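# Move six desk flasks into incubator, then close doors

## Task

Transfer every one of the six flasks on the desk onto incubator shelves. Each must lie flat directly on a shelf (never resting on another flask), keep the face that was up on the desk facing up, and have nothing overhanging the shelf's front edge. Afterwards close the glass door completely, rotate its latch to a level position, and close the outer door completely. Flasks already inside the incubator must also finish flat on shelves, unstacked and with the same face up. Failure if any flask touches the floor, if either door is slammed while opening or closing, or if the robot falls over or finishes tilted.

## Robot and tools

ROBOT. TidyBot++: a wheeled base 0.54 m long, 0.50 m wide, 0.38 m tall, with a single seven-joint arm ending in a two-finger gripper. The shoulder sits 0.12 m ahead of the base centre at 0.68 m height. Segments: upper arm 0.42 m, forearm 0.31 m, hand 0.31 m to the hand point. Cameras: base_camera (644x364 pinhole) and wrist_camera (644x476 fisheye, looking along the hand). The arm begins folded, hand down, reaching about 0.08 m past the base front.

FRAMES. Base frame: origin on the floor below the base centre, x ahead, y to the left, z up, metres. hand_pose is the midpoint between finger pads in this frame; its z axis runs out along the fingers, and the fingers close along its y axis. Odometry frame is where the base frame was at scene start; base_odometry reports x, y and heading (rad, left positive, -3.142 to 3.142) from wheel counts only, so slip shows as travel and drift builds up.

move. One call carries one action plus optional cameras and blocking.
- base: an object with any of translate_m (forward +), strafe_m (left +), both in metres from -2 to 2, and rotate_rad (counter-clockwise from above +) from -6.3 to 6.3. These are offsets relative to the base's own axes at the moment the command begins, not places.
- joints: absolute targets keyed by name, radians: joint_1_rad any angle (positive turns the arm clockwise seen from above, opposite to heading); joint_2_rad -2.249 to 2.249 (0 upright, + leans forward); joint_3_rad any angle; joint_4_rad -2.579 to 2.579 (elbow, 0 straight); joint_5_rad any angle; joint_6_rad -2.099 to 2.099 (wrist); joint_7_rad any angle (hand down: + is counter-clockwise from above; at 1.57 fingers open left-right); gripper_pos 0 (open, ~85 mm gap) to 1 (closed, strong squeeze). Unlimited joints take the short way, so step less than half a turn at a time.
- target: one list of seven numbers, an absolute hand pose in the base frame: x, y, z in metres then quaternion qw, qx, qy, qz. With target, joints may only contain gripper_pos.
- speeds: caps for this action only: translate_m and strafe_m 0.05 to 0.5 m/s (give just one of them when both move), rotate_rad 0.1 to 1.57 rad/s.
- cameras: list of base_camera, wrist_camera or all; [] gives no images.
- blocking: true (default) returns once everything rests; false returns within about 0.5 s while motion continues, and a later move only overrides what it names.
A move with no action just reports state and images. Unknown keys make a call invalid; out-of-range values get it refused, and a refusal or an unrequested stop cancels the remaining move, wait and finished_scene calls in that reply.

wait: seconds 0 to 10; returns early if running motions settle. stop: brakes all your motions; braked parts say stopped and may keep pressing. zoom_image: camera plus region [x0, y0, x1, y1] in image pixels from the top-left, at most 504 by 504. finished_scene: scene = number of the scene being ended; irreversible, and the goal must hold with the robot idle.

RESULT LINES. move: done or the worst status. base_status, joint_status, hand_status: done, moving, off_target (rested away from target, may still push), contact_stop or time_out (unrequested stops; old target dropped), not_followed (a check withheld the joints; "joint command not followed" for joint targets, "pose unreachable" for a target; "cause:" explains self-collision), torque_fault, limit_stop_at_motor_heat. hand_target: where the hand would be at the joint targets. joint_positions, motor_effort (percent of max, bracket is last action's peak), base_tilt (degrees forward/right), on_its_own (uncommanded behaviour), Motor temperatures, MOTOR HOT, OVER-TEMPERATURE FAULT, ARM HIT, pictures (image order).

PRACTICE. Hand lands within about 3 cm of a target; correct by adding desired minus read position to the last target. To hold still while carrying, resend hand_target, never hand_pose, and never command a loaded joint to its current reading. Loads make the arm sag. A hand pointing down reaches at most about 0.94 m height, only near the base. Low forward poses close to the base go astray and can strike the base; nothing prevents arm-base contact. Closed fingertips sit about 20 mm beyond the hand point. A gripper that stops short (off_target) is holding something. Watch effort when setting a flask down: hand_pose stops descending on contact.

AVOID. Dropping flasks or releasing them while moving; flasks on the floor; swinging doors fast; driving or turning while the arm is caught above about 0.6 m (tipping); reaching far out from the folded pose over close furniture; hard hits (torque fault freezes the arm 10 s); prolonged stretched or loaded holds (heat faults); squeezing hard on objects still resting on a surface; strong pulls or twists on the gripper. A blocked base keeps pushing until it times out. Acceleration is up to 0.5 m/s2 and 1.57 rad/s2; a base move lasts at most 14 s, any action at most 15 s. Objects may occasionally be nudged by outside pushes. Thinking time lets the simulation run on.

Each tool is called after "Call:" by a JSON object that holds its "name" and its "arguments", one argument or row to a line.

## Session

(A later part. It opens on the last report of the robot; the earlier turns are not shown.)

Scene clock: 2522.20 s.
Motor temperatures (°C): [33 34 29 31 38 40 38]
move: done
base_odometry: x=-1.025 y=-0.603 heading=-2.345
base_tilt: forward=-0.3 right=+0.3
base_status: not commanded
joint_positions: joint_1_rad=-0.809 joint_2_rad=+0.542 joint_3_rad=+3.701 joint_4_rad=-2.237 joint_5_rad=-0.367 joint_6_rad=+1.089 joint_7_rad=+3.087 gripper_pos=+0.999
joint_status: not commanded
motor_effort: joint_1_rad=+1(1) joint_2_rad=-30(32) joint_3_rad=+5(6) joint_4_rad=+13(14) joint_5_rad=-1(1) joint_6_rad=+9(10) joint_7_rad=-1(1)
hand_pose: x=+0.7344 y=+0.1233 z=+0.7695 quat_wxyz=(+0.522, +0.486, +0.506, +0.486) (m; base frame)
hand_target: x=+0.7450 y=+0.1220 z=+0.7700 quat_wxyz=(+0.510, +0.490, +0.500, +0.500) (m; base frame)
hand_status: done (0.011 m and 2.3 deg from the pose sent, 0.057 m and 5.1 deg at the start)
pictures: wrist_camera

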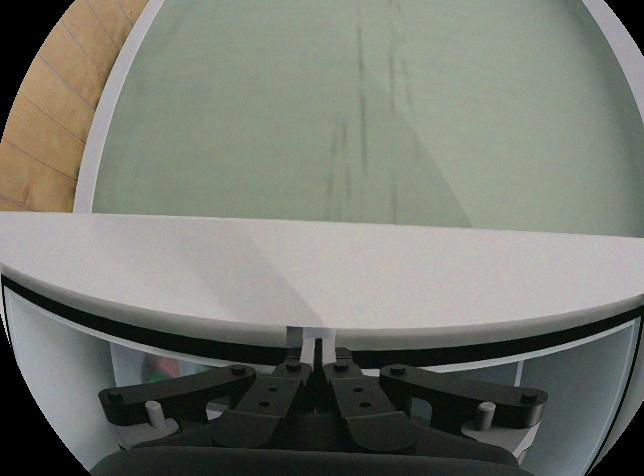

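Call:
{"name": "move", "arguments": {
  "target": [0.745,0.118,0.800,0.51,0.49,0.50,0.50],
  "cameras": []
}}

Call:
{"name": "move", "arguments": {
  "target": [0.75,0.085,0.800,0.51,0.49,0.50,0.50],
  "cameras": ["wrist_camera"]
}}

Call:
{"name": "move", "arguments": {
  "target": [0.75,0.05,0.795,0.51,0.49,0.50,0.50],
  "cameras": ["wrist_camera"]
}}

Scene clock: 2527.43 s.
Motor temperatures (°C): [33 34 29 31 38 39 38]
move: done
base_odometry: x=-1.025 y=-0.603 heading=-2.345
base_tilt: forward=-0.2 right=+0.2
base_status: not commanded
joint_positions: joint_1_rad=-0.784 joint_2_rad=+0.486 joint_3_rad=+3.694 joint_4_rad=-2.215 joint_5_rad=-0.363 joint_6_rad=+1.047 joint_7_rad=+3.087 gripper_pos=+0.999
joint_status: not commanded
motor_effort: joint_1_rad=+1(3) joint_2_rad=-30(32) joint_3_rad=+4(6) joint_4_rad=+13(15) joint_5_rad=-1(2) joint_6_rad=+9(10) joint_7_rad=-1(1)
hand_pose: x=+0.7387 y=+0.1114 z=+0.7933 quat_wxyz=(+0.517, +0.498, +0.487, +0.498) (m; base frame)
hand_target: x=+0.7450 y=+0.1180 z=+0.8000 quat_wxyz=(+0.510, +0.490, +0.500, +0.500) (m; base frame)
hand_status: done (0.011 m and 1.9 deg from the pose sent, 0.033 m and 2.3 deg at the start)
pictures: none
No camera images: "cameras" was empty.

Scene clock: 2528.47 s.
Motor temperatures (°C): [33 34 29 31 38 39 38]
move: done
base_odometry: x=-1.025 y=-0.603 heading=-2.345
base_tilt: forward=-0.3 right=+0.3
base_status: not commanded
joint_positions: joint_1_rad=-0.661 joint_2_rad=+0.475 joint_3_rad=+3.641 joint_4_rad=-2.215 joint_5_rad=-0.251 joint_6_rad=+1.047 joint_7_rad=+3.087 gripper_pos=+0.999
joint_status: not commanded
motor_effort: joint_1_rad=+3(4) joint_2_rad=-29(30) joint_3_rad=+6(7) joint_4_rad=+14(14) joint_5_rad=-2(3) joint_6_rad=+8(9) joint_7_rad=-1(1)
hand_pose: x=+0.7475 y=+0.0908 z=+0.7886 quat_wxyz=(+0.516, +0.489, +0.504, +0.490) (m; base frame)
hand_target: x=+0.7500 y=+0.0850 z=+0.8000 quat_wxyz=(+0.510, +0.490, +0.500, +0.500) (m; base frame)
hand_status: done (0.013 m and 1.4 deg from the pose sent, 0.029 m and 1.9 deg at the start)
pictures: wrist_camera

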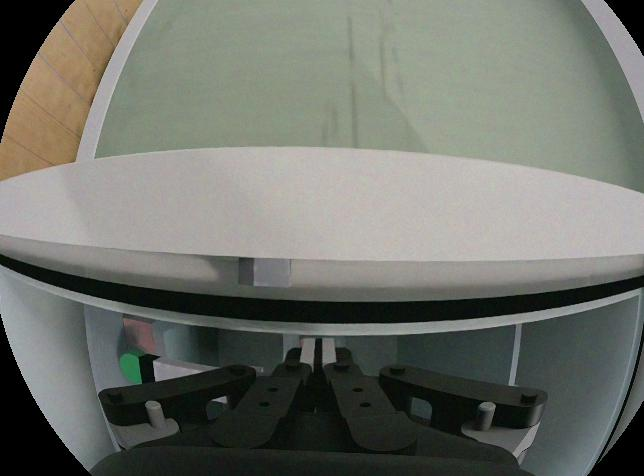

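Scene clock: 2529.50 s.
Motor temperatures (°C): [33 34 29 31 38 39 38]
move: off_target
base_odometry: x=-1.025 y=-0.603 heading=-2.345
base_tilt: forward=-0.3 right=+0.2
base_status: not commanded
joint_positions: joint_1_rad=-0.545 joint_2_rad=+0.463 joint_3_rad=+3.569 joint_4_rad=-2.215 joint_5_rad=-0.122 joint_6_rad=+1.048 joint_7_rad=+3.087 gripper_pos=+0.999
joint_status: not commanded
motor_effort: joint_1_rad=+7(8) joint_2_rad=-28(30) joint_3_rad=+8(9) joint_4_rad=+13(13) joint_5_rad=-5(6) joint_6_rad=+7(9) joint_7_rad=-1(1)
hand_pose: x=+0.7518 y=+0.0884 z=+0.7836 quat_wxyz=(+0.505, +0.470, +0.530, +0.493) (m; base frame)
hand_target: x=+0.7500 y=+0.0500 z=+0.7950 quat_wxyz=(+0.510, +0.490, +0.500, +0.500) (m; base frame)
hand_status: off_target (0.040 m and 4.3 deg from the pose sent, 0.041 m and 1.4 deg at the start)
pictures: wrist_camera

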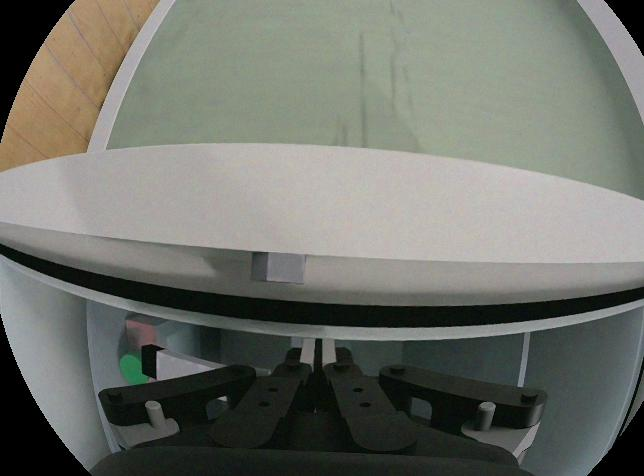

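Call:
{"name": "move", "arguments": {
  "target": [0.75,0.01,0.790,0.51,0.49,0.50,0.50],
  "cameras": ["wrist_camera"]
}}

Call:
{"name": "move", "arguments": {
  "target": [0.75,-0.03,0.785,0.51,0.49,0.50,0.50],
  "cameras": ["wrist_camera"]
}}

Scene clock: 2536.30 s.
Motor temperatures (°C): [33 34 29 31 38 39 38]
move: done
base_odometry: x=-1.025 y=-0.603 heading=-2.345
base_tilt: forward=-0.3 right=+0.2
base_status: not commanded
joint_positions: joint_1_rad=-0.331 joint_2_rad=+0.461 joint_3_rad=+3.549 joint_4_rad=-2.224 joint_5_rad=-0.023 joint_6_rad=+1.062 joint_7_rad=+3.058 gripper_pos=+0.999
joint_status: not commanded
motor_effort: joint_1_rad=+1(7) joint_2_rad=-31(31) joint_3_rad=+3(8) joint_4_rad=+14(15) joint_5_rad=-1(5) joint_6_rad=+9(10) joint_7_rad=-1(1)
hand_pose: x=+0.7569 y=-0.0106 z=+0.7781 quat_wxyz=(+0.530, +0.498, +0.509, +0.459) (m; base frame)
hand_target: x=+0.7500 y=+0.0100 z=+0.7900 quat_wxyz=(+0.510, +0.490, +0.500, +0.500) (m; base frame)
hand_status: done (0.025 m and 5.4 deg from the pose sent, 0.079 m and 4.3 deg at the start)
pictures: wrist_camera

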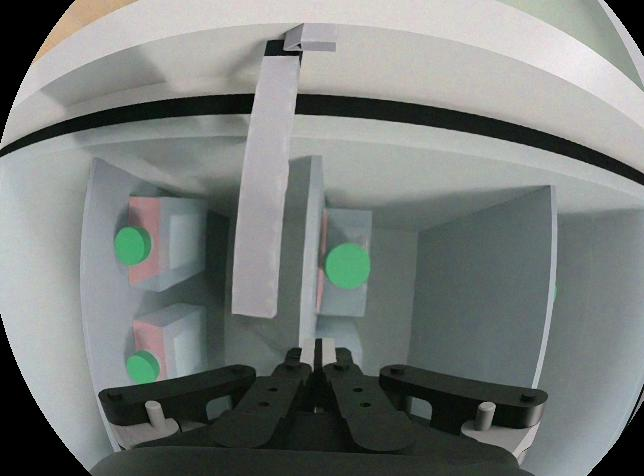

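Scene clock: 2537.40 s.
Motor temperatures (°C): [33 34 29 31 38 39 38]
move: done
base_odometry: x=-1.025 y=-0.603 heading=-2.345
base_tilt: forward=-0.3 right=+0.3
base_status: not commanded
joint_positions: joint_1_rad=-0.201 joint_2_rad=+0.461 joint_3_rad=+3.495 joint_4_rad=-2.230 joint_5_rad=+0.117 joint_6_rad=+1.104 joint_7_rad=+3.018 gripper_pos=+0.999
joint_status: not commanded
motor_effort: joint_1_rad=+3(5) joint_2_rad=-30(31) joint_3_rad=+4(5) joint_4_rad=+15(17) joint_5_rad=-4(4) joint_6_rad=+8(9) joint_7_rad=-1(1)
hand_pose: x=+0.7555 y=-0.0253 z=+0.7772 quat_wxyz=(+0.521, +0.485, +0.520, +0.473) (m; base frame)
hand_target: x=+0.7500 y=-0.0300 z=+0.7850 quat_wxyz=(+0.510, +0.490, +0.500, +0.500) (m; base frame)
hand_status: done (0.011 m and 4.1 deg from the pose sent, 0.022 m and 5.4 deg at the start)
pictures: wrist_camera

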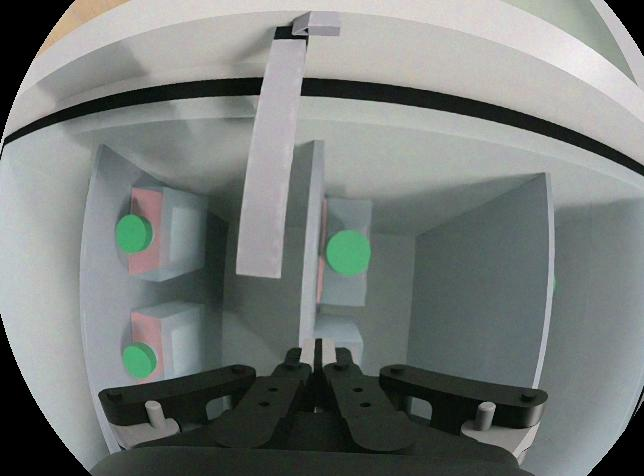

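Call:
{"name": "move", "arguments": {
  "target": [0.64,0.02,0.81,0,0.7071,0,0.7071],
  "cameras": ["wrist_camera"]
}}

Call:
{"name": "move", "arguments": {
  "base": {"translate_m":-0.15},
  "speeds": {"translate_m":0.2},
  "target": [0.60,0.0,0.79,0,0.7071,0,0.7071],
  "cameras": ["wrist_camera"]
}}

Call:
{"name": "zoom_image", "arguments": {
  "camera": "wrist_camera",
  "region": [160, 200, 360, 400]
}}

Scene clock: 2547.03 s.
Motor temperatures (°C): [33 34 29 31 38 40 38]
move: done
base_odometry: x=-1.025 y=-0.603 heading=-2.345
base_tilt: forward=-0.2 right=+0.3
base_status: not commanded
joint_positions: joint_1_rad=-0.111 joint_2_rad=+0.211 joint_3_rad=+3.166 joint_4_rad=-2.494 joint_5_rad=-0.048 joint_6_rad=+1.105 joint_7_rad=+1.686 gripper_pos=+0.999
joint_status: not commanded
motor_effort: joint_1_rad=+0(4) joint_2_rad=-22(32) joint_3_rad=-1(4) joint_4_rad=+12(16) joint_5_rad=+0(4) joint_6_rad=+9(10) joint_7_rad=-1(1)
hand_pose: x=+0.6500 y=+0.0349 z=+0.7992 quat_wxyz=(+0.020, +0.716, +0.052, +0.696) (m; base frame)
hand_target: x=+0.6400 y=+0.0200 z=+0.8100 quat_wxyz=(+0.000, +0.707, +0.000, +0.707) (m; base frame)
hand_status: done (0.021 m and 6.5 deg from the pose sent, 0.128 m and 94.8 deg at the start)
pictures: wrist_camera

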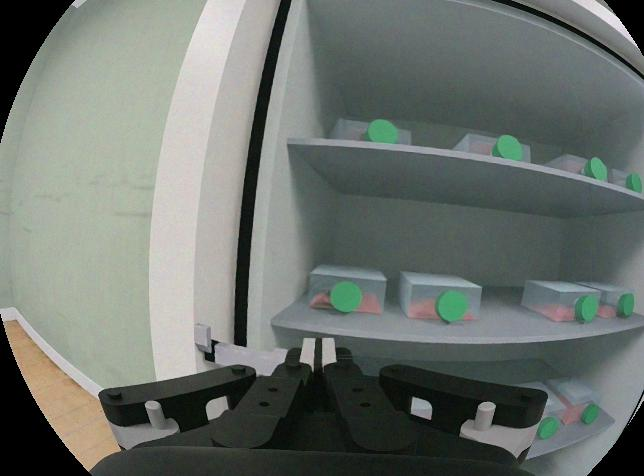

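Scene clock: 2548.47 s.
Motor temperatures (°C): [33 34 29 31 38 40 38]
move: off_target
base_odometry: x=-0.919 y=-0.496 heading=-2.345
base_tilt: forward=-0.3 right=+0.2
base_status: done
joint_positions: joint_1_rad=-0.014 joint_2_rad=+0.211 joint_3_rad=+3.165 joint_4_rad=-2.574 joint_5_rad=-0.023 joint_6_rad=+1.253 joint_7_rad=+1.639 gripper_pos=+0.999
joint_status: not commanded
motor_effort: joint_1_rad=+1(2) joint_2_rad=-21(26) joint_3_rad=-1(2) joint_4_rad=+12(14) joint_5_rad=+0(1) joint_6_rad=+9(10) joint_7_rad=-1(1)
hand_pose: x=+0.6280 y=-0.0095 z=+0.8109 quat_wxyz=(+0.035, +0.693, +0.012, +0.720) (m; base frame)
hand_target: x=+0.6219 y=-0.0001 z=+0.8207 quat_wxyz=(+0.000, +0.680, +0.000, +0.733) (m; base frame)
hand_status: off_target (0.036 m and 4.7 deg from the pose sent, 0.062 m and 6.5 deg at the start; a joint's target at an end of its range on 19 of 19 steps)
pictures: wrist_camera

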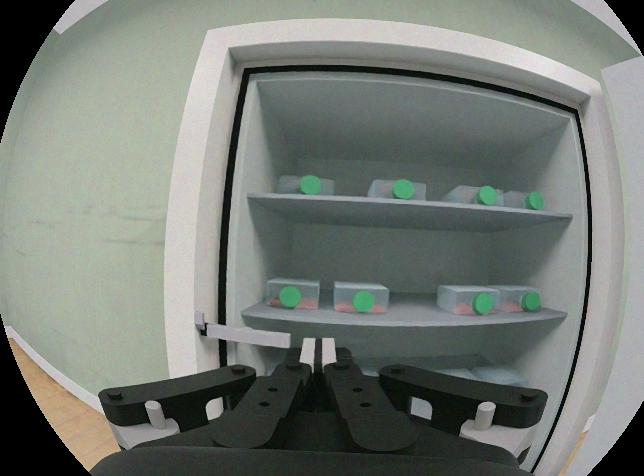

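Scaled by 2.520.

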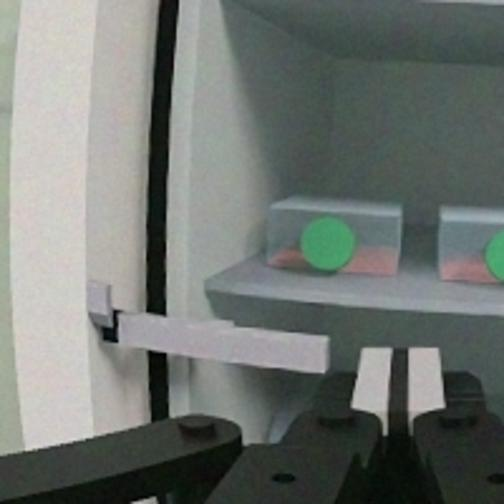

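Call:
{"name": "move", "arguments": {
  "base": {"translate_m":-0.08,"strafe_m":0.1},
  "speeds": {"translate_m":0.2},
  "target": [0.68,0.04,0.71,-0.02,0.717,-0.01,0.696],
  "cameras": ["wrist_camera"]
}}

Call:
{"name": "zoom_image", "arguments": {
  "camera": "wrist_camera",
  "region": [200, 140, 400, 340]
}}

Scene clock: 2562.67 s.
Motor temperatures (°C): [33 34 29 31 38 40 38]
move: done
base_odometry: x=-0.792 y=-0.508 heading=-2.345
base_tilt: forward=-0.3 right=+0.3
base_status: done
joint_positions: joint_1_rad=-0.146 joint_2_rad=+0.562 joint_3_rad=+3.165 joint_4_rad=-2.520 joint_5_rad=-0.069 joint_6_rad=+1.419 joint_7_rad=+1.590 gripper_pos=+0.999
joint_status: not commanded
motor_effort: joint_1_rad=+0(3) joint_2_rad=-28(30) joint_3_rad=-1(3) joint_4_rad=+7(12) joint_5_rad=+0(1) joint_6_rad=+9(10) joint_7_rad=-1(1)
hand_pose: x=+0.6695 y=+0.0499 z=+0.6954 quat_wxyz=(-0.010, +0.738, +0.031, +0.674) (m; base frame)
hand_target: x=+0.6800 y=+0.0400 z=+0.7100 quat_wxyz=(-0.020, +0.717, -0.010, +0.696) (m; base frame)
hand_status: done (0.020 m and 6.0 deg from the pose sent, 0.124 m and 7.8 deg at the start)
pictures: wrist_camera

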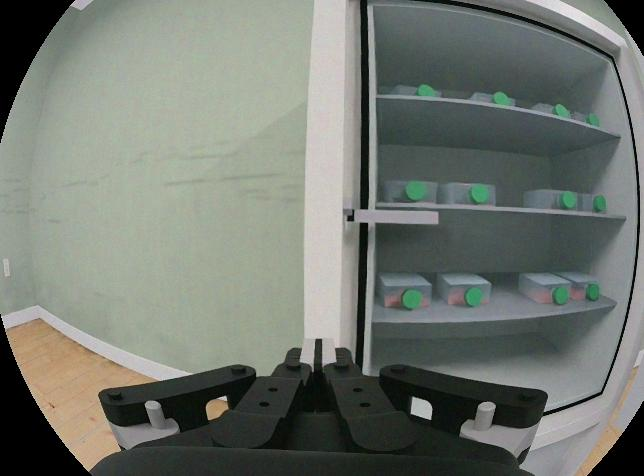

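Scaled by 2.520.

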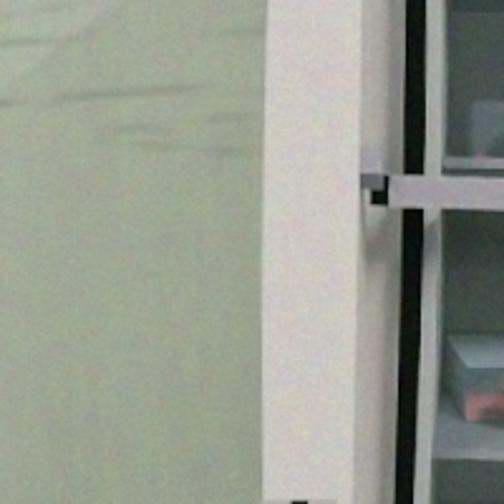

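Call:
{"name": "zoom_image", "arguments": {
  "camera": "wrist_camera",
  "region": [335, 160, 455, 260]
}}

Scaled by 4.200.

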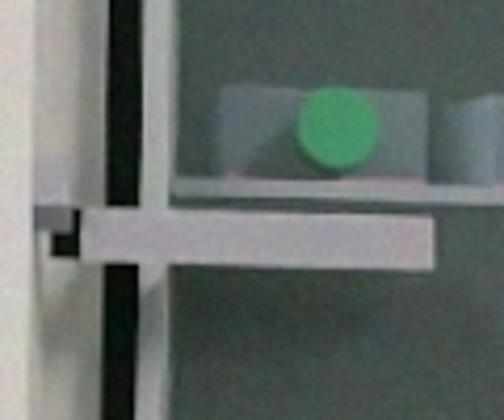

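Call:
{"name": "move", "arguments": {
  "base": {"translate_m":-0.62},
  "target": [0.60,0.0,0.92,0.51,0.49,0.50,0.50],
  "cameras": []
}}

Call:
{"name": "move", "arguments": {
  "base": {"strafe_m":-0.78}
}}

Scene clock: 2578.63 s.
Motor temperatures (°C): [33 34 29 31 38 40 38]
move: done
base_odometry: x=-0.358 y=-0.065 heading=-2.346
base_tilt: forward=-0.3 right=+0.3
base_status: done
joint_positions: joint_1_rad=+0.346 joint_2_rad=-0.202 joint_3_rad=+2.884 joint_4_rad=-2.408 joint_5_rad=+0.103 joint_6_rad=+0.691 joint_7_rad=+2.902 gripper_pos=+0.999
joint_status: not commanded
motor_effort: joint_1_rad=+1(2) joint_2_rad=-12(32) joint_3_rad=+0(2) joint_4_rad=+19(20) joint_5_rad=-1(1) joint_6_rad=+10(10) joint_7_rad=-1(1)
hand_pose: x=+0.5975 y=-0.0104 z=+0.9184 quat_wxyz=(+0.490, +0.520, +0.456, +0.531) (m; base frame)
hand_target: x=+0.6000 y=+0.0000 z=+0.9200 quat_wxyz=(+0.510, +0.490, +0.500, +0.500) (m; base frame)
hand_status: done (0.011 m and 7.4 deg from the pose sent, 0.240 m and 89.7 deg at the start)
pictures: none
No camera images: "cameras" was empty.

Scene clock: 2581.13 s.
Motor temperatures (°C): [33 34 29 31 38 40 38]
move: done
base_odometry: x=-0.915 y=+0.481 heading=-2.347
base_tilt: forward=-0.2 right=+0.3
base_status: done
joint_positions: joint_1_rad=+0.353 joint_2_rad=-0.202 joint_3_rad=+2.875 joint_4_rad=-2.407 joint_5_rad=+0.108 joint_6_rad=+0.688 joint_7_rad=+2.904 gripper_pos=+0.999
joint_status: not commanded
motor_effort: joint_1_rad=+1(2) joint_2_rad=-12(13) joint_3_rad=+1(3) joint_4_rad=+19(20) joint_5_rad=-1(2) joint_6_rad=+8(10) joint_7_rad=-1(1)
hand_pose: x=+0.5978 y=-0.0083 z=+0.9179 quat_wxyz=(+0.490, +0.518, +0.460, +0.529) (m; base frame)
hand_target: x=+0.6000 y=+0.0000 z=+0.9200 quat_wxyz=(+0.510, +0.490, +0.500, +0.500) (m; base frame)
hand_status: not commanded
pictures: base_camera, wrist_camera

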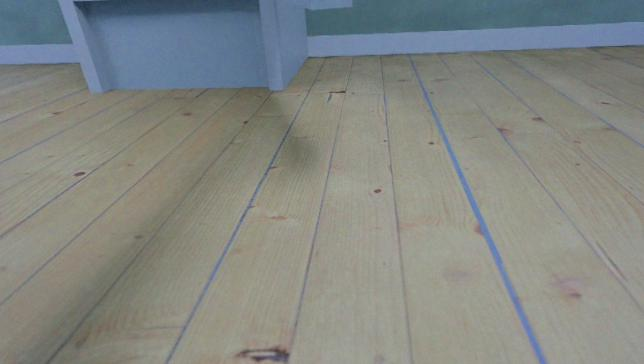

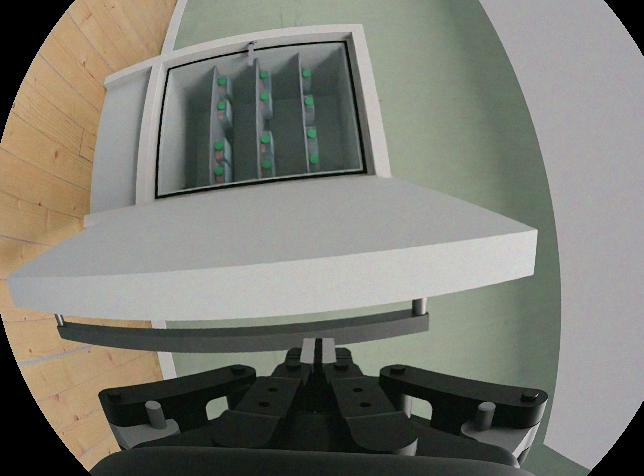

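Call:
{"name": "move", "arguments": {
  "base": {"translate_m":0.2,"strafe_m":-0.1},
  "speeds": {"translate_m":0.15},
  "target": [0.60,-0.06,0.92,0.53,0.46,0.54,0.47],
  "cameras": ["wrist_camera"]
}}

Scene clock: 2589.90 s.
Motor temperatures (°C): [33 34 29 31 38 40 38]
move: done
base_odometry: x=-1.127 y=+0.408 heading=-2.347
base_tilt: forward=-0.3 right=+0.3
base_status: done
joint_positions: joint_1_rad=+0.198 joint_2_rad=-0.203 joint_3_rad=+3.285 joint_4_rad=-2.377 joint_5_rad=+0.552 joint_6_rad=+0.688 joint_7_rad=+2.889 gripper_pos=+0.999
joint_status: not commanded
motor_effort: joint_1_rad=+0(2) joint_2_rad=-13(16) joint_3_rad=+1(3) joint_4_rad=+19(21) joint_5_rad=-2(3) joint_6_rad=+8(9) joint_7_rad=-1(1)
hand_pose: x=+0.5947 y=-0.0630 z=+0.9201 quat_wxyz=(+0.543, +0.453, +0.536, +0.461) (m; base frame)
hand_target: x=+0.6000 y=-0.0600 z=+0.9200 quat_wxyz=(+0.529, +0.459, +0.539, +0.469) (m; base frame)
hand_status: done (0.006 m and 2.1 deg from the pose sent, 0.052 m and 14.0 deg at the start)
pictures: wrist_camera

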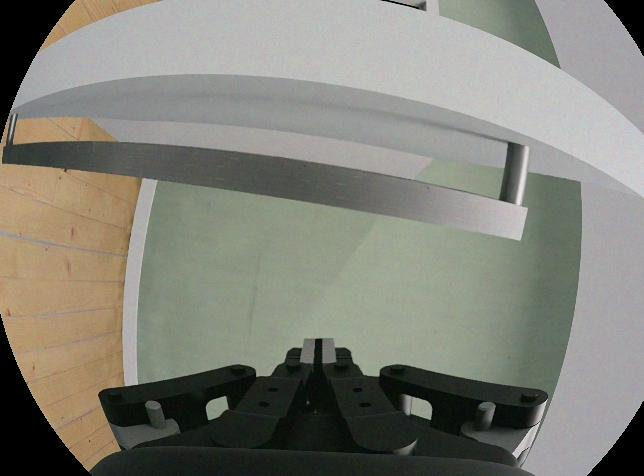

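Call:
{"name": "move", "arguments": {
  "target": [0.69,-0.06,0.92,0.52,0.47,0.53,0.475],
  "cameras": ["wrist_camera"]
}}

Call:
{"name": "move", "arguments": {
  "base": {"strafe_m":0.1},
  "speeds": {"strafe_m":0.08},
  "cameras": ["wrist_camera"]
}}

Scene clock: 2597.97 s.
Motor temperatures (°C): [33 34 29 31 38 39 38]
move: done
base_odometry: x=-1.127 y=+0.408 heading=-2.347
base_tilt: forward=-0.2 right=+0.2
base_status: not commanded
joint_positions: joint_1_rad=+0.127 joint_2_rad=+0.003 joint_3_rad=+3.285 joint_4_rad=-2.188 joint_5_rad=+0.492 joint_6_rad=+0.688 joint_7_rad=+2.889 gripper_pos=+0.999
joint_status: not commanded
motor_effort: joint_1_rad=+1(1) joint_2_rad=-21(22) joint_3_rad=+0(2) joint_4_rad=+19(21) joint_5_rad=-2(3) joint_6_rad=+8(9) joint_7_rad=-1(1)
hand_pose: x=+0.6799 y=-0.0566 z=+0.9216 quat_wxyz=(+0.528, +0.453, +0.541, +0.474) (m; base frame)
hand_target: x=+0.6900 y=-0.0600 z=+0.9200 quat_wxyz=(+0.521, +0.471, +0.531, +0.476) (m; base frame)
hand_status: done (0.011 m and 2.5 deg from the pose sent, 0.095 m and 3.8 deg at the start)
pictures: wrist_camera

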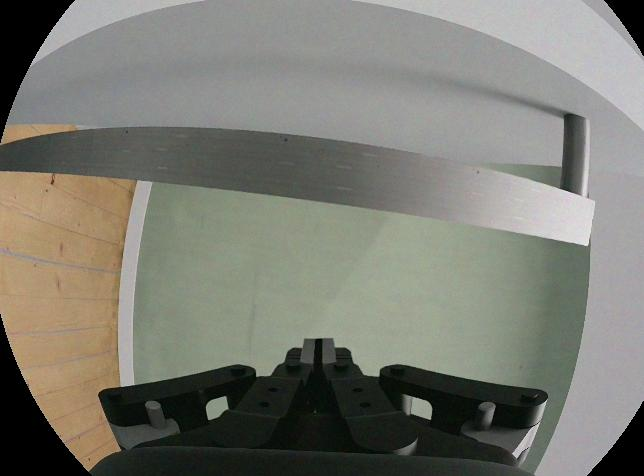

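Scene clock: 2599.73 s.
Motor temperatures (°C): [33 34 29 31 38 39 38]
move: done
base_odometry: x=-1.056 y=+0.338 heading=-2.347
base_tilt: forward=-0.3 right=+0.3
base_status: done
joint_positions: joint_1_rad=+0.117 joint_2_rad=+0.003 joint_3_rad=+3.291 joint_4_rad=-2.187 joint_5_rad=+0.481 joint_6_rad=+0.687 joint_7_rad=+2.889 gripper_pos=+0.999
joint_status: not commanded
motor_effort: joint_1_rad=+0(5) joint_2_rad=-21(22) joint_3_rad=-1(6) joint_4_rad=+19(21) joint_5_rad=-2(3) joint_6_rad=+9(11) joint_7_rad=-1(1)
hand_pose: x=+0.6803 y=-0.0573 z=+0.9226 quat_wxyz=(+0.527, +0.455, +0.537, +0.476) (m; base frame)
hand_target: x=+0.6900 y=-0.0600 z=+0.9200 quat_wxyz=(+0.521, +0.471, +0.531, +0.476) (m; base frame)
hand_status: not commanded
pictures: wrist_camera

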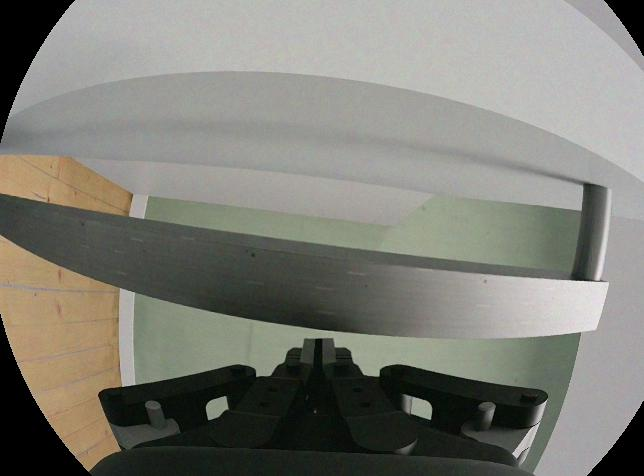

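Call:
{"name": "move", "arguments": {
  "base": {"strafe_m":0.3},
  "speeds": {"strafe_m":0.1},
  "cameras": ["wrist_camera"]
}}

Scene clock: 2607.20 s.
Motor temperatures (°C): [33 34 29 31 38 39 38]
move: done
base_odometry: x=-0.842 y=+0.128 heading=-2.347
base_tilt: forward=-0.3 right=+0.3
base_status: done
joint_positions: joint_1_rad=+0.163 joint_2_rad=-0.060 joint_3_rad=+3.337 joint_4_rad=-2.248 joint_5_rad=+0.463 joint_6_rad=+0.676 joint_7_rad=+2.889 gripper_pos=+0.999
joint_status: not commanded
motor_effort: joint_1_rad=-6(18) joint_2_rad=+3(23) joint_3_rad=-6(18) joint_4_rad=+41(42) joint_5_rad=-4(4) joint_6_rad=+10(14) joint_7_rad=-2(2)
hand_pose: x=+0.6476 y=-0.1063 z=+0.9218 quat_wxyz=(+0.546, +0.490, +0.507, +0.454) (m; base frame)
hand_target: x=+0.6900 y=-0.0600 z=+0.9200 quat_wxyz=(+0.521, +0.471, +0.531, +0.476) (m; base frame)
hand_status: not commanded
pictures: wrist_camera

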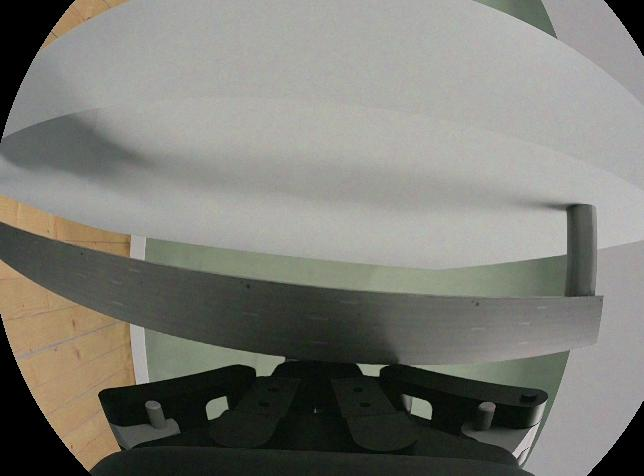

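Call:
{"name": "move", "arguments": {
  "base": {"strafe_m":-0.04},
  "speeds": {"strafe_m":0.1},
  "cameras": []
}}

Call:
{"name": "move", "arguments": {
  "base": {"translate_m":-0.25},
  "speeds": {"translate_m":0.15}
}}

Scene clock: 2612.60 s.
Motor temperatures (°C): [33 34 29 31 38 39 38]
move: done
base_odometry: x=-0.870 y=+0.156 heading=-2.347
base_tilt: forward=-0.3 right=+0.3
base_status: done
joint_positions: joint_1_rad=+0.154 joint_2_rad=-0.065 joint_3_rad=+3.329 joint_4_rad=-2.253 joint_5_rad=+0.461 joint_6_rad=+0.675 joint_7_rad=+2.889 gripper_pos=+0.999
joint_status: not commanded
motor_effort: joint_1_rad=-7(11) joint_2_rad=-1(5) joint_3_rad=-7(10) joint_4_rad=+38(43) joint_5_rad=-3(6) joint_6_rad=+10(11) joint_7_rad=-1(3)
hand_pose: x=+0.6474 y=-0.0969 z=+0.9219 quat_wxyz=(+0.542, +0.486, +0.510, +0.459) (m; base frame)
hand_target: x=+0.6900 y=-0.0600 z=+0.9200 quat_wxyz=(+0.521, +0.471, +0.531, +0.476) (m; base frame)
hand_status: not commanded
pictures: none
No camera images: "cameras" was empty.

Scene clock: 2614.87 s.
Motor temperatures (°C): [33 34 29 31 38 39 38]
move: done
base_odometry: x=-0.695 y=+0.334 heading=-2.347
base_tilt: forward=-0.2 right=+0.3
base_status: done
joint_positions: joint_1_rad=+0.123 joint_2_rad=+0.017 joint_3_rad=+3.304 joint_4_rad=-2.168 joint_5_rad=+0.461 joint_6_rad=+0.675 joint_7_rad=+2.889 gripper_pos=+0.999
joint_status: not commanded
motor_effort: joint_1_rad=+0(7) joint_2_rad=-21(24) joint_3_rad=-1(7) joint_4_rad=+19(36) joint_5_rad=-2(3) joint_6_rad=+8(11) joint_7_rad=-1(2)
hand_pose: x=+0.6860 y=-0.0740 z=+0.9234 quat_wxyz=(+0.532, +0.468, +0.527, +0.469) (m; base frame)
hand_target: x=+0.6900 y=-0.0600 z=+0.9200 quat_wxyz=(+0.521, +0.471, +0.531, +0.476) (m; base frame)
hand_status: not commanded
pictures: base_camera, wrist_camera

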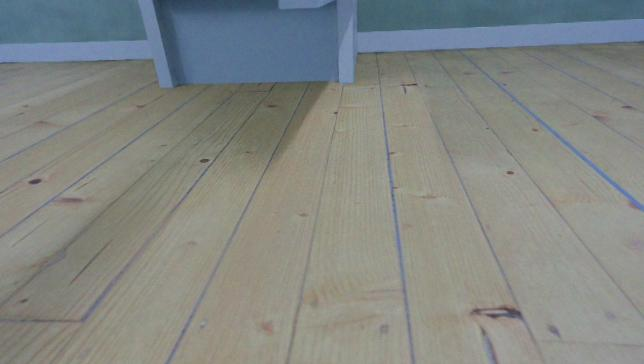

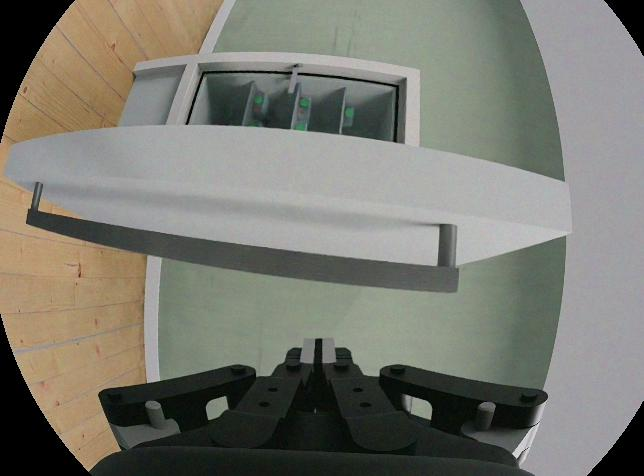

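Call:
{"name": "move", "arguments": {
  "base": {"strafe_m":-0.55},
  "target": [0.60,0.0,0.92,0,0.7071,0,0.7071],
  "cameras": []
}}

Call:
{"name": "move", "arguments": {
  "base": {"translate_m":0.48},
  "cameras": []
}}

Call:
{"name": "move", "arguments": {
  "base": {"rotate_rad":0.8},
  "speeds": {"rotate_rad":0.3}
}}

Scene clock: 2634.00 s.
Motor temperatures (°C): [33 34 29 31 38 39 38]
move: done
base_odometry: x=-1.087 y=+0.720 heading=-2.348
base_tilt: forward=-0.3 right=+0.2
base_status: done
joint_positions: joint_1_rad=+0.013 joint_2_rad=-0.201 joint_3_rad=+3.172 joint_4_rad=-2.349 joint_5_rad=+0.055 joint_6_rad=+0.633 joint_7_rad=+1.639 gripper_pos=+0.999
joint_status: not commanded
motor_effort: joint_1_rad=+1(3) joint_2_rad=-14(23) joint_3_rad=-1(3) joint_4_rad=+20(21) joint_5_rad=+0(3) joint_6_rad=+9(10) joint_7_rad=-1(1)
hand_pose: x=+0.6095 y=-0.0113 z=+0.9397 quat_wxyz=(+0.043, +0.687, +0.033, +0.725) (m; base frame)
hand_target: x=+0.6000 y=+0.0000 z=+0.9200 quat_wxyz=(+0.000, +0.707, +0.000, +0.707) (m; base frame)
hand_status: done (0.025 m and 7.0 deg from the pose sent, 0.113 m and 97.0 deg at the start)
pictures: none
No camera images: "cameras" was empty.

Scene clock: 2636.03 s.
Motor temperatures (°C): [33 34 29 31 38 39 38]
move: done
base_odometry: x=-1.424 y=+0.378 heading=-2.349
base_tilt: forward=-0.3 right=+0.3
base_status: done
joint_positions: joint_1_rad=+0.013 joint_2_rad=-0.210 joint_3_rad=+3.171 joint_4_rad=-2.351 joint_5_rad=+0.054 joint_6_rad=+0.629 joint_7_rad=+1.638 gripper_pos=+0.999
joint_status: not commanded
motor_effort: joint_1_rad=+1(1) joint_2_rad=-13(19) joint_3_rad=+0(1) joint_4_rad=+20(21) joint_5_rad=+0(1) joint_6_rad=+8(10) joint_7_rad=-1(1)
hand_pose: x=+0.6068 y=-0.0108 z=+0.9419 quat_wxyz=(+0.043, +0.685, +0.033, +0.726) (m; base frame)
hand_target: x=+0.6000 y=+0.0000 z=+0.9200 quat_wxyz=(+0.000, +0.707, +0.000, +0.707) (m; base frame)
hand_status: not commanded
pictures: none
No camera images: "cameras" was empty.

Scene clock: 2639.20 s.
Motor temperatures (°C): [33 34 29 31 38 39 38]
move: done
base_odometry: x=-1.424 y=+0.378 heading=-1.550
base_tilt: forward=-0.3 right=+0.2
base_status: done
joint_positions: joint_1_rad=+0.008 joint_2_rad=-0.210 joint_3_rad=+3.165 joint_4_rad=-2.351 joint_5_rad=+0.053 joint_6_rad=+0.629 joint_7_rad=+1.638 gripper_pos=+0.999
joint_status: not commanded
motor_effort: joint_1_rad=+1(2) joint_2_rad=-13(14) joint_3_rad=+1(2) joint_4_rad=+21(21) joint_5_rad=+0(1) joint_6_rad=+9(10) joint_7_rad=-1(1)
hand_pose: x=+0.6068 y=-0.0055 z=+0.9419 quat_wxyz=(+0.039, +0.685, +0.036, +0.726) (m; base frame)
hand_target: x=+0.6000 y=+0.0000 z=+0.9200 quat_wxyz=(+0.000, +0.707, +0.000, +0.707) (m; base frame)
hand_status: not commanded
pictures: base_camera, wrist_camera

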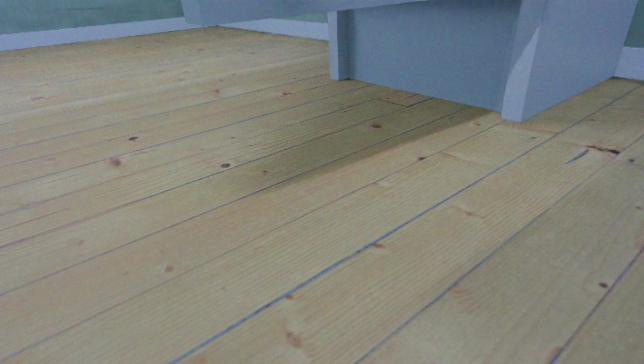

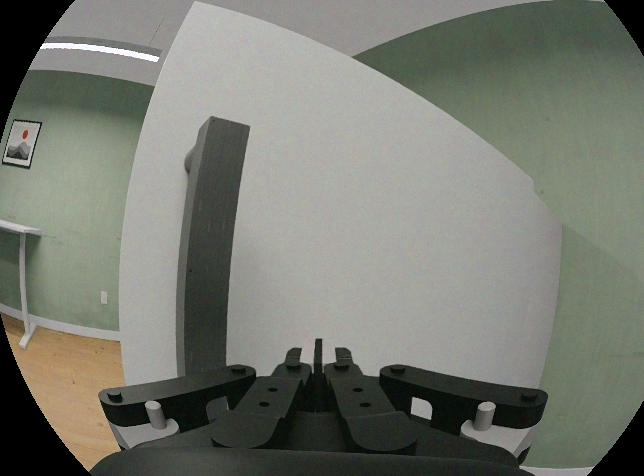

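Call:
{"name": "move", "arguments": {
  "base": {"translate_m":0.25},
  "speeds": {"translate_m":0.1}
}}

Scene clock: 2644.93 s.
Motor temperatures (°C): [33 34 29 31 38 39 38]
move: done
base_odometry: x=-1.419 y=+0.128 heading=-1.549
base_tilt: forward=-0.3 right=+0.3
base_status: done
joint_positions: joint_1_rad=+0.008 joint_2_rad=-0.218 joint_3_rad=+3.165 joint_4_rad=-2.357 joint_5_rad=+0.047 joint_6_rad=+0.628 joint_7_rad=+1.637 gripper_pos=+0.999
joint_status: not commanded
motor_effort: joint_1_rad=+0(2) joint_2_rad=-13(15) joint_3_rad=+0(3) joint_4_rad=+20(23) joint_5_rad=+0(2) joint_6_rad=+9(10) joint_7_rad=+0(1)
hand_pose: x=+0.6039 y=-0.0062 z=+0.9423 quat_wxyz=(+0.038, +0.685, +0.034, +0.727) (m; base frame)
hand_target: x=+0.6000 y=+0.0000 z=+0.9200 quat_wxyz=(+0.000, +0.707, +0.000, +0.707) (m; base frame)
hand_status: not commanded
pictures: base_camera, wrist_camera

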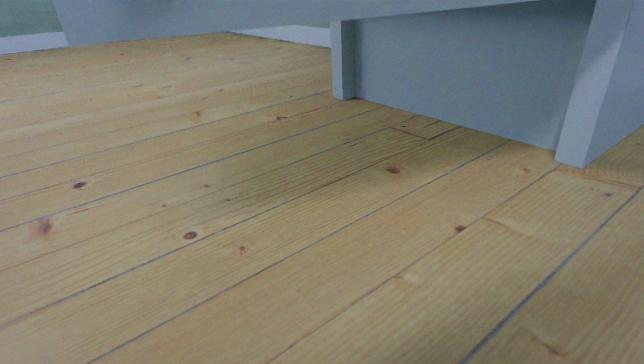

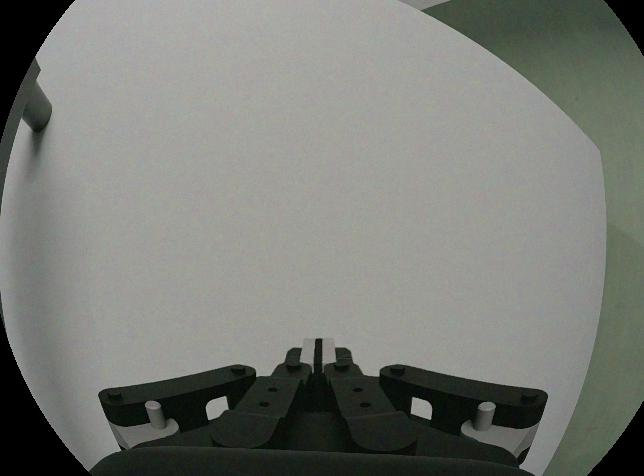

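Call:
{"name": "move", "arguments": {
  "base": {"translate_m":-0.12,"strafe_m":0.25},
  "speeds": {"strafe_m":0.2},
  "cameras": []
}}

Call:
{"name": "move", "arguments": {
  "base": {"rotate_rad":-0.4},
  "speeds": {"rotate_rad":0.3}
}}

Scene clock: 2651.33 s.
Motor temperatures (°C): [33 34 29 31 38 39 38]
move: done
base_odometry: x=-1.171 y=+0.253 heading=-1.549
base_tilt: forward=-0.3 right=+0.3
base_status: done
joint_positions: joint_1_rad=-0.005 joint_2_rad=-0.218 joint_3_rad=+3.149 joint_4_rad=-2.357 joint_5_rad=+0.012 joint_6_rad=+0.627 joint_7_rad=+1.637 gripper_pos=+0.999
joint_status: not commanded
motor_effort: joint_1_rad=+1(13) joint_2_rad=-13(18) joint_3_rad=+0(14) joint_4_rad=+19(21) joint_5_rad=+0(7) joint_6_rad=+9(10) joint_7_rad=-1(1)
hand_pose: x=+0.6038 y=+0.0020 z=+0.9420 quat_wxyz=(+0.025, +0.685, +0.027, +0.727) (m; base frame)
hand_target: x=+0.6000 y=+0.0000 z=+0.9200 quat_wxyz=(+0.000, +0.707, +0.000, +0.707) (m; base frame)
hand_status: not commanded
pictures: none
No camera images: "cameras" was empty.

Scene clock: 2653.17 s.
Motor temperatures (°C): [33 34 29 31 38 39 38]
move: done
base_odometry: x=-1.171 y=+0.253 heading=-1.948
base_tilt: forward=-0.3 right=+0.3
base_status: done
joint_positions: joint_1_rad=-0.005 joint_2_rad=-0.218 joint_3_rad=+3.149 joint_4_rad=-2.357 joint_5_rad=+0.012 joint_6_rad=+0.627 joint_7_rad=+1.637 gripper_pos=+0.999
joint_status: not commanded
motor_effort: joint_1_rad=+1(2) joint_2_rad=-13(14) joint_3_rad=+0(2) joint_4_rad=+21(21) joint_5_rad=+0(1) joint_6_rad=+9(10) joint_7_rad=-1(1)
hand_pose: x=+0.6038 y=+0.0020 z=+0.9420 quat_wxyz=(+0.025, +0.685, +0.027, +0.727) (m; base frame)
hand_target: x=+0.6000 y=+0.0000 z=+0.9200 quat_wxyz=(+0.000, +0.707, +0.000, +0.707) (m; base frame)
hand_status: not commanded
pictures: base_camera, wrist_camera

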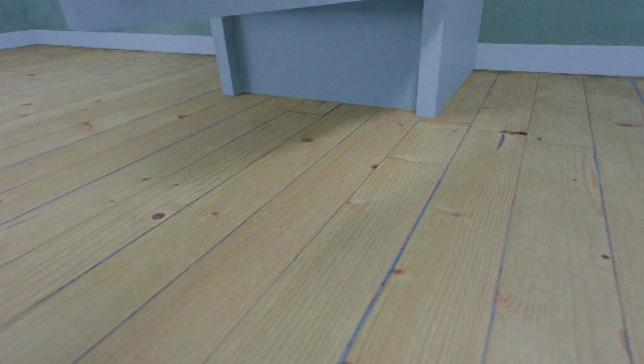

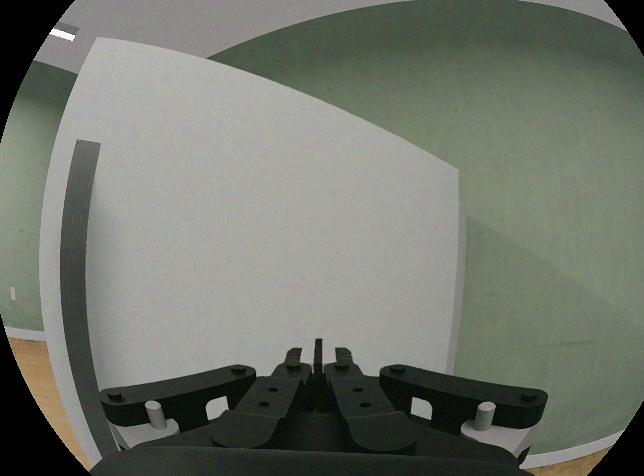

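Call:
{"name": "move", "arguments": {
  "base": {"strafe_m":0.12},
  "speeds": {"strafe_m":0.2},
  "cameras": []
}}

Call:
{"name": "move", "arguments": {
  "base": {"translate_m":0.35},
  "speeds": {"translate_m":0.1}
}}

Scene clock: 2658.27 s.
Motor temperatures (°C): [33 34 29 31 38 39 38]
move: done
base_odometry: x=-1.059 y=+0.208 heading=-1.949
base_tilt: forward=-0.2 right=+0.3
base_status: done
joint_positions: joint_1_rad=-0.005 joint_2_rad=-0.218 joint_3_rad=+3.149 joint_4_rad=-2.357 joint_5_rad=+0.012 joint_6_rad=+0.627 joint_7_rad=+1.637 gripper_pos=+0.999
joint_status: not commanded
motor_effort: joint_1_rad=+0(2) joint_2_rad=-13(14) joint_3_rad=+1(3) joint_4_rad=+20(21) joint_5_rad=+0(1) joint_6_rad=+9(9) joint_7_rad=-1(1)
hand_pose: x=+0.6038 y=+0.0019 z=+0.9420 quat_wxyz=(+0.025, +0.685, +0.027, +0.727) (m; base frame)
hand_target: x=+0.6000 y=+0.0000 z=+0.9200 quat_wxyz=(+0.000, +0.707, +0.000, +0.707) (m; base frame)
hand_status: not commanded
pictures: none
No camera images: "cameras" was empty.

Scene clock: 2662.33 s.
Motor temperatures (°C): [33 34 29 31 38 39 38]
move: done
base_odometry: x=-1.188 y=-0.117 heading=-1.949
base_tilt: forward=-0.3 right=+0.3
base_status: done
joint_positions: joint_1_rad=-0.002 joint_2_rad=-0.222 joint_3_rad=+3.152 joint_4_rad=-2.360 joint_5_rad=+0.012 joint_6_rad=+0.626 joint_7_rad=+1.636 gripper_pos=+0.999
joint_status: not commanded
motor_effort: joint_1_rad=+0(4) joint_2_rad=-13(15) joint_3_rad=+0(4) joint_4_rad=+20(23) joint_5_rad=-1(2) joint_6_rad=+10(10) joint_7_rad=-1(1)
hand_pose: x=+0.6024 y=-0.0009 z=+0.9418 quat_wxyz=(+0.027, +0.685, +0.025, +0.727) (m; base frame)
hand_target: x=+0.6000 y=+0.0000 z=+0.9200 quat_wxyz=(+0.000, +0.707, +0.000, +0.707) (m; base frame)
hand_status: not commanded
pictures: base_camera, wrist_camera

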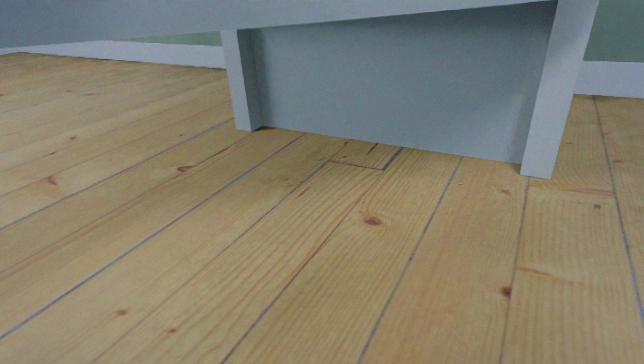

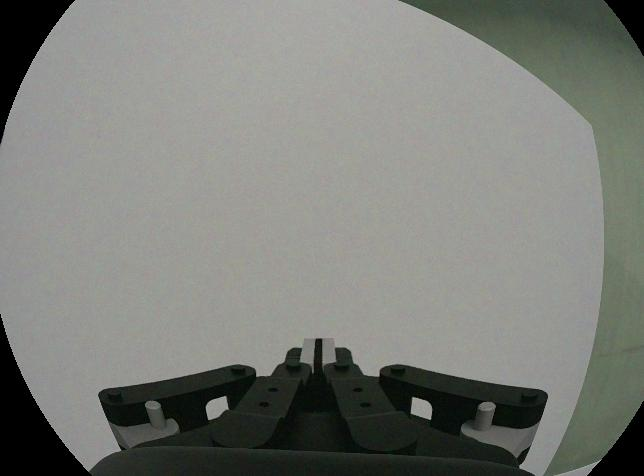

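Call:
{"name": "move", "arguments": {
  "base": {"translate_m":-0.12,"strafe_m":0.12},
  "speeds": {"translate_m":0.2},
  "cameras": []
}}

Call:
{"name": "move", "arguments": {
  "base": {"rotate_rad":-0.4},
  "speeds": {"rotate_rad":0.3}
}}

Scene clock: 2667.10 s.
Motor temperatures (°C): [33 34 29 31 38 39 38]
move: done
base_odometry: x=-1.032 y=-0.050 heading=-1.949
base_tilt: forward=-0.3 right=+0.2
base_status: done
joint_positions: joint_1_rad=-0.002 joint_2_rad=-0.222 joint_3_rad=+3.152 joint_4_rad=-2.360 joint_5_rad=+0.012 joint_6_rad=+0.626 joint_7_rad=+1.636 gripper_pos=+0.999
joint_status: not commanded
motor_effort: joint_1_rad=+1(2) joint_2_rad=-13(15) joint_3_rad=-1(2) joint_4_rad=+19(21) joint_5_rad=+0(1) joint_6_rad=+9(10) joint_7_rad=-1(1)
hand_pose: x=+0.6024 y=-0.0009 z=+0.9417 quat_wxyz=(+0.027, +0.686, +0.025, +0.727) (m; base frame)
hand_target: x=+0.6000 y=+0.0000 z=+0.9200 quat_wxyz=(+0.000, +0.707, +0.000, +0.707) (m; base frame)
hand_status: not commanded
pictures: none
No camera images: "cameras" was empty.

Scene clock: 2668.93 s.
Motor temperatures (°C): [33 34 29 31 38 39 38]
move: done
base_odometry: x=-1.032 y=-0.050 heading=-2.348
base_tilt: forward=-0.3 right=+0.2
base_status: done
joint_positions: joint_1_rad=-0.002 joint_2_rad=-0.222 joint_3_rad=+3.152 joint_4_rad=-2.360 joint_5_rad=+0.012 joint_6_rad=+0.626 joint_7_rad=+1.636 gripper_pos=+0.999
joint_status: not commanded
motor_effort: joint_1_rad=+1(2) joint_2_rad=-13(14) joint_3_rad=-1(3) joint_4_rad=+20(21) joint_5_rad=+0(1) joint_6_rad=+10(10) joint_7_rad=-1(1)
hand_pose: x=+0.6024 y=-0.0008 z=+0.9417 quat_wxyz=(+0.027, +0.686, +0.025, +0.727) (m; base frame)
hand_target: x=+0.6000 y=+0.0000 z=+0.9200 quat_wxyz=(+0.000, +0.707, +0.000, +0.707) (m; base frame)
hand_status: not commanded
pictures: base_camera, wrist_camera

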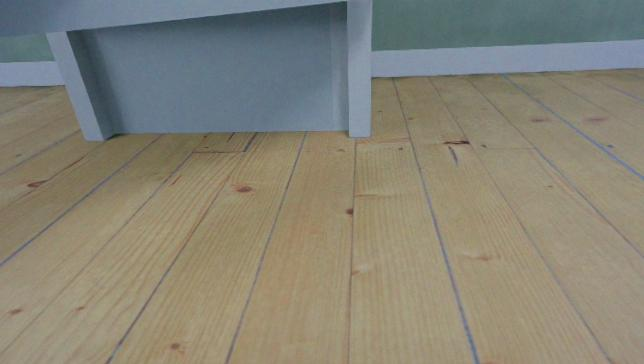

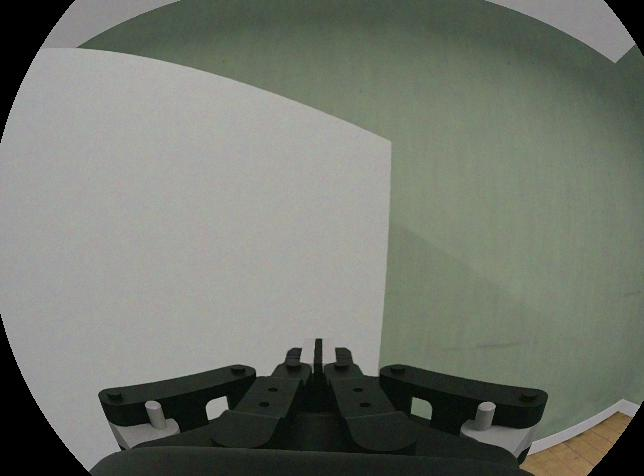

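Call:
{"name": "move", "arguments": {
  "base": {"translate_m":-0.2},
  "cameras": []
}}

Call:
{"name": "move", "arguments": {
  "base": {"strafe_m":0.35},
  "speeds": {"strafe_m":0.25}
}}

Scene clock: 2674.43 s.
Motor temperatures (°C): [33 34 29 31 38 39 38]
move: done
base_odometry: x=-0.892 y=+0.093 heading=-2.349
base_tilt: forward=-0.3 right=+0.3
base_status: done
joint_positions: joint_1_rad=-0.002 joint_2_rad=-0.227 joint_3_rad=+3.152 joint_4_rad=-2.360 joint_5_rad=+0.012 joint_6_rad=+0.625 joint_7_rad=+1.636 gripper_pos=+0.999
joint_status: not commanded
motor_effort: joint_1_rad=+1(2) joint_2_rad=-12(18) joint_3_rad=+0(2) joint_4_rad=+21(22) joint_5_rad=+0(0) joint_6_rad=+9(10) joint_7_rad=-1(1)
hand_pose: x=+0.6011 y=-0.0008 z=+0.9439 quat_wxyz=(+0.027, +0.684, +0.025, +0.729) (m; base frame)
hand_target: x=+0.6000 y=+0.0000 z=+0.9200 quat_wxyz=(+0.000, +0.707, +0.000, +0.707) (m; base frame)
hand_status: not commanded
pictures: none
No camera images: "cameras" was empty.

Scene clock: 2676.57 s.
Motor temperatures (°C): [33 34 29 31 38 39 38]
move: done
base_odometry: x=-0.643 y=-0.153 heading=-2.349
base_tilt: forward=-0.2 right=+0.2
base_status: done
joint_positions: joint_1_rad=-0.002 joint_2_rad=-0.227 joint_3_rad=+3.152 joint_4_rad=-2.360 joint_5_rad=+0.012 joint_6_rad=+0.625 joint_7_rad=+1.636 gripper_pos=+0.999
joint_status: not commanded
motor_effort: joint_1_rad=+0(3) joint_2_rad=-12(14) joint_3_rad=-1(5) joint_4_rad=+21(21) joint_5_rad=+0(1) joint_6_rad=+9(10) joint_7_rad=-1(1)
hand_pose: x=+0.6011 y=-0.0010 z=+0.9438 quat_wxyz=(+0.027, +0.684, +0.025, +0.728) (m; base frame)
hand_target: x=+0.6000 y=+0.0000 z=+0.9200 quat_wxyz=(+0.000, +0.707, +0.000, +0.707) (m; base frame)
hand_status: not commanded
pictures: base_camera, wrist_camera

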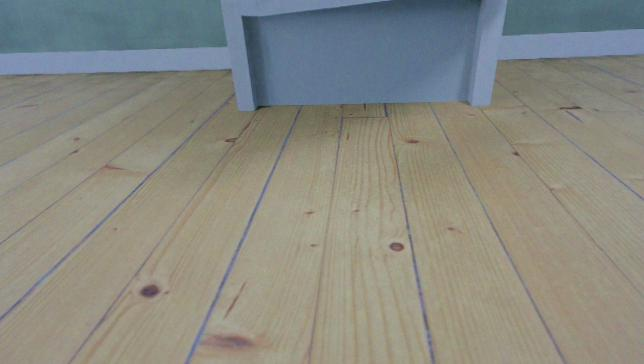

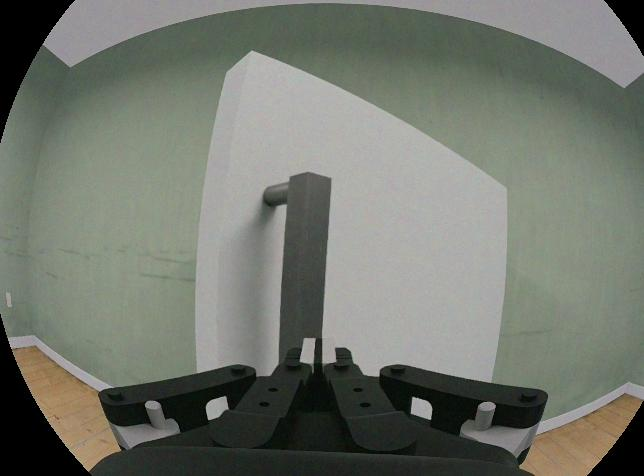

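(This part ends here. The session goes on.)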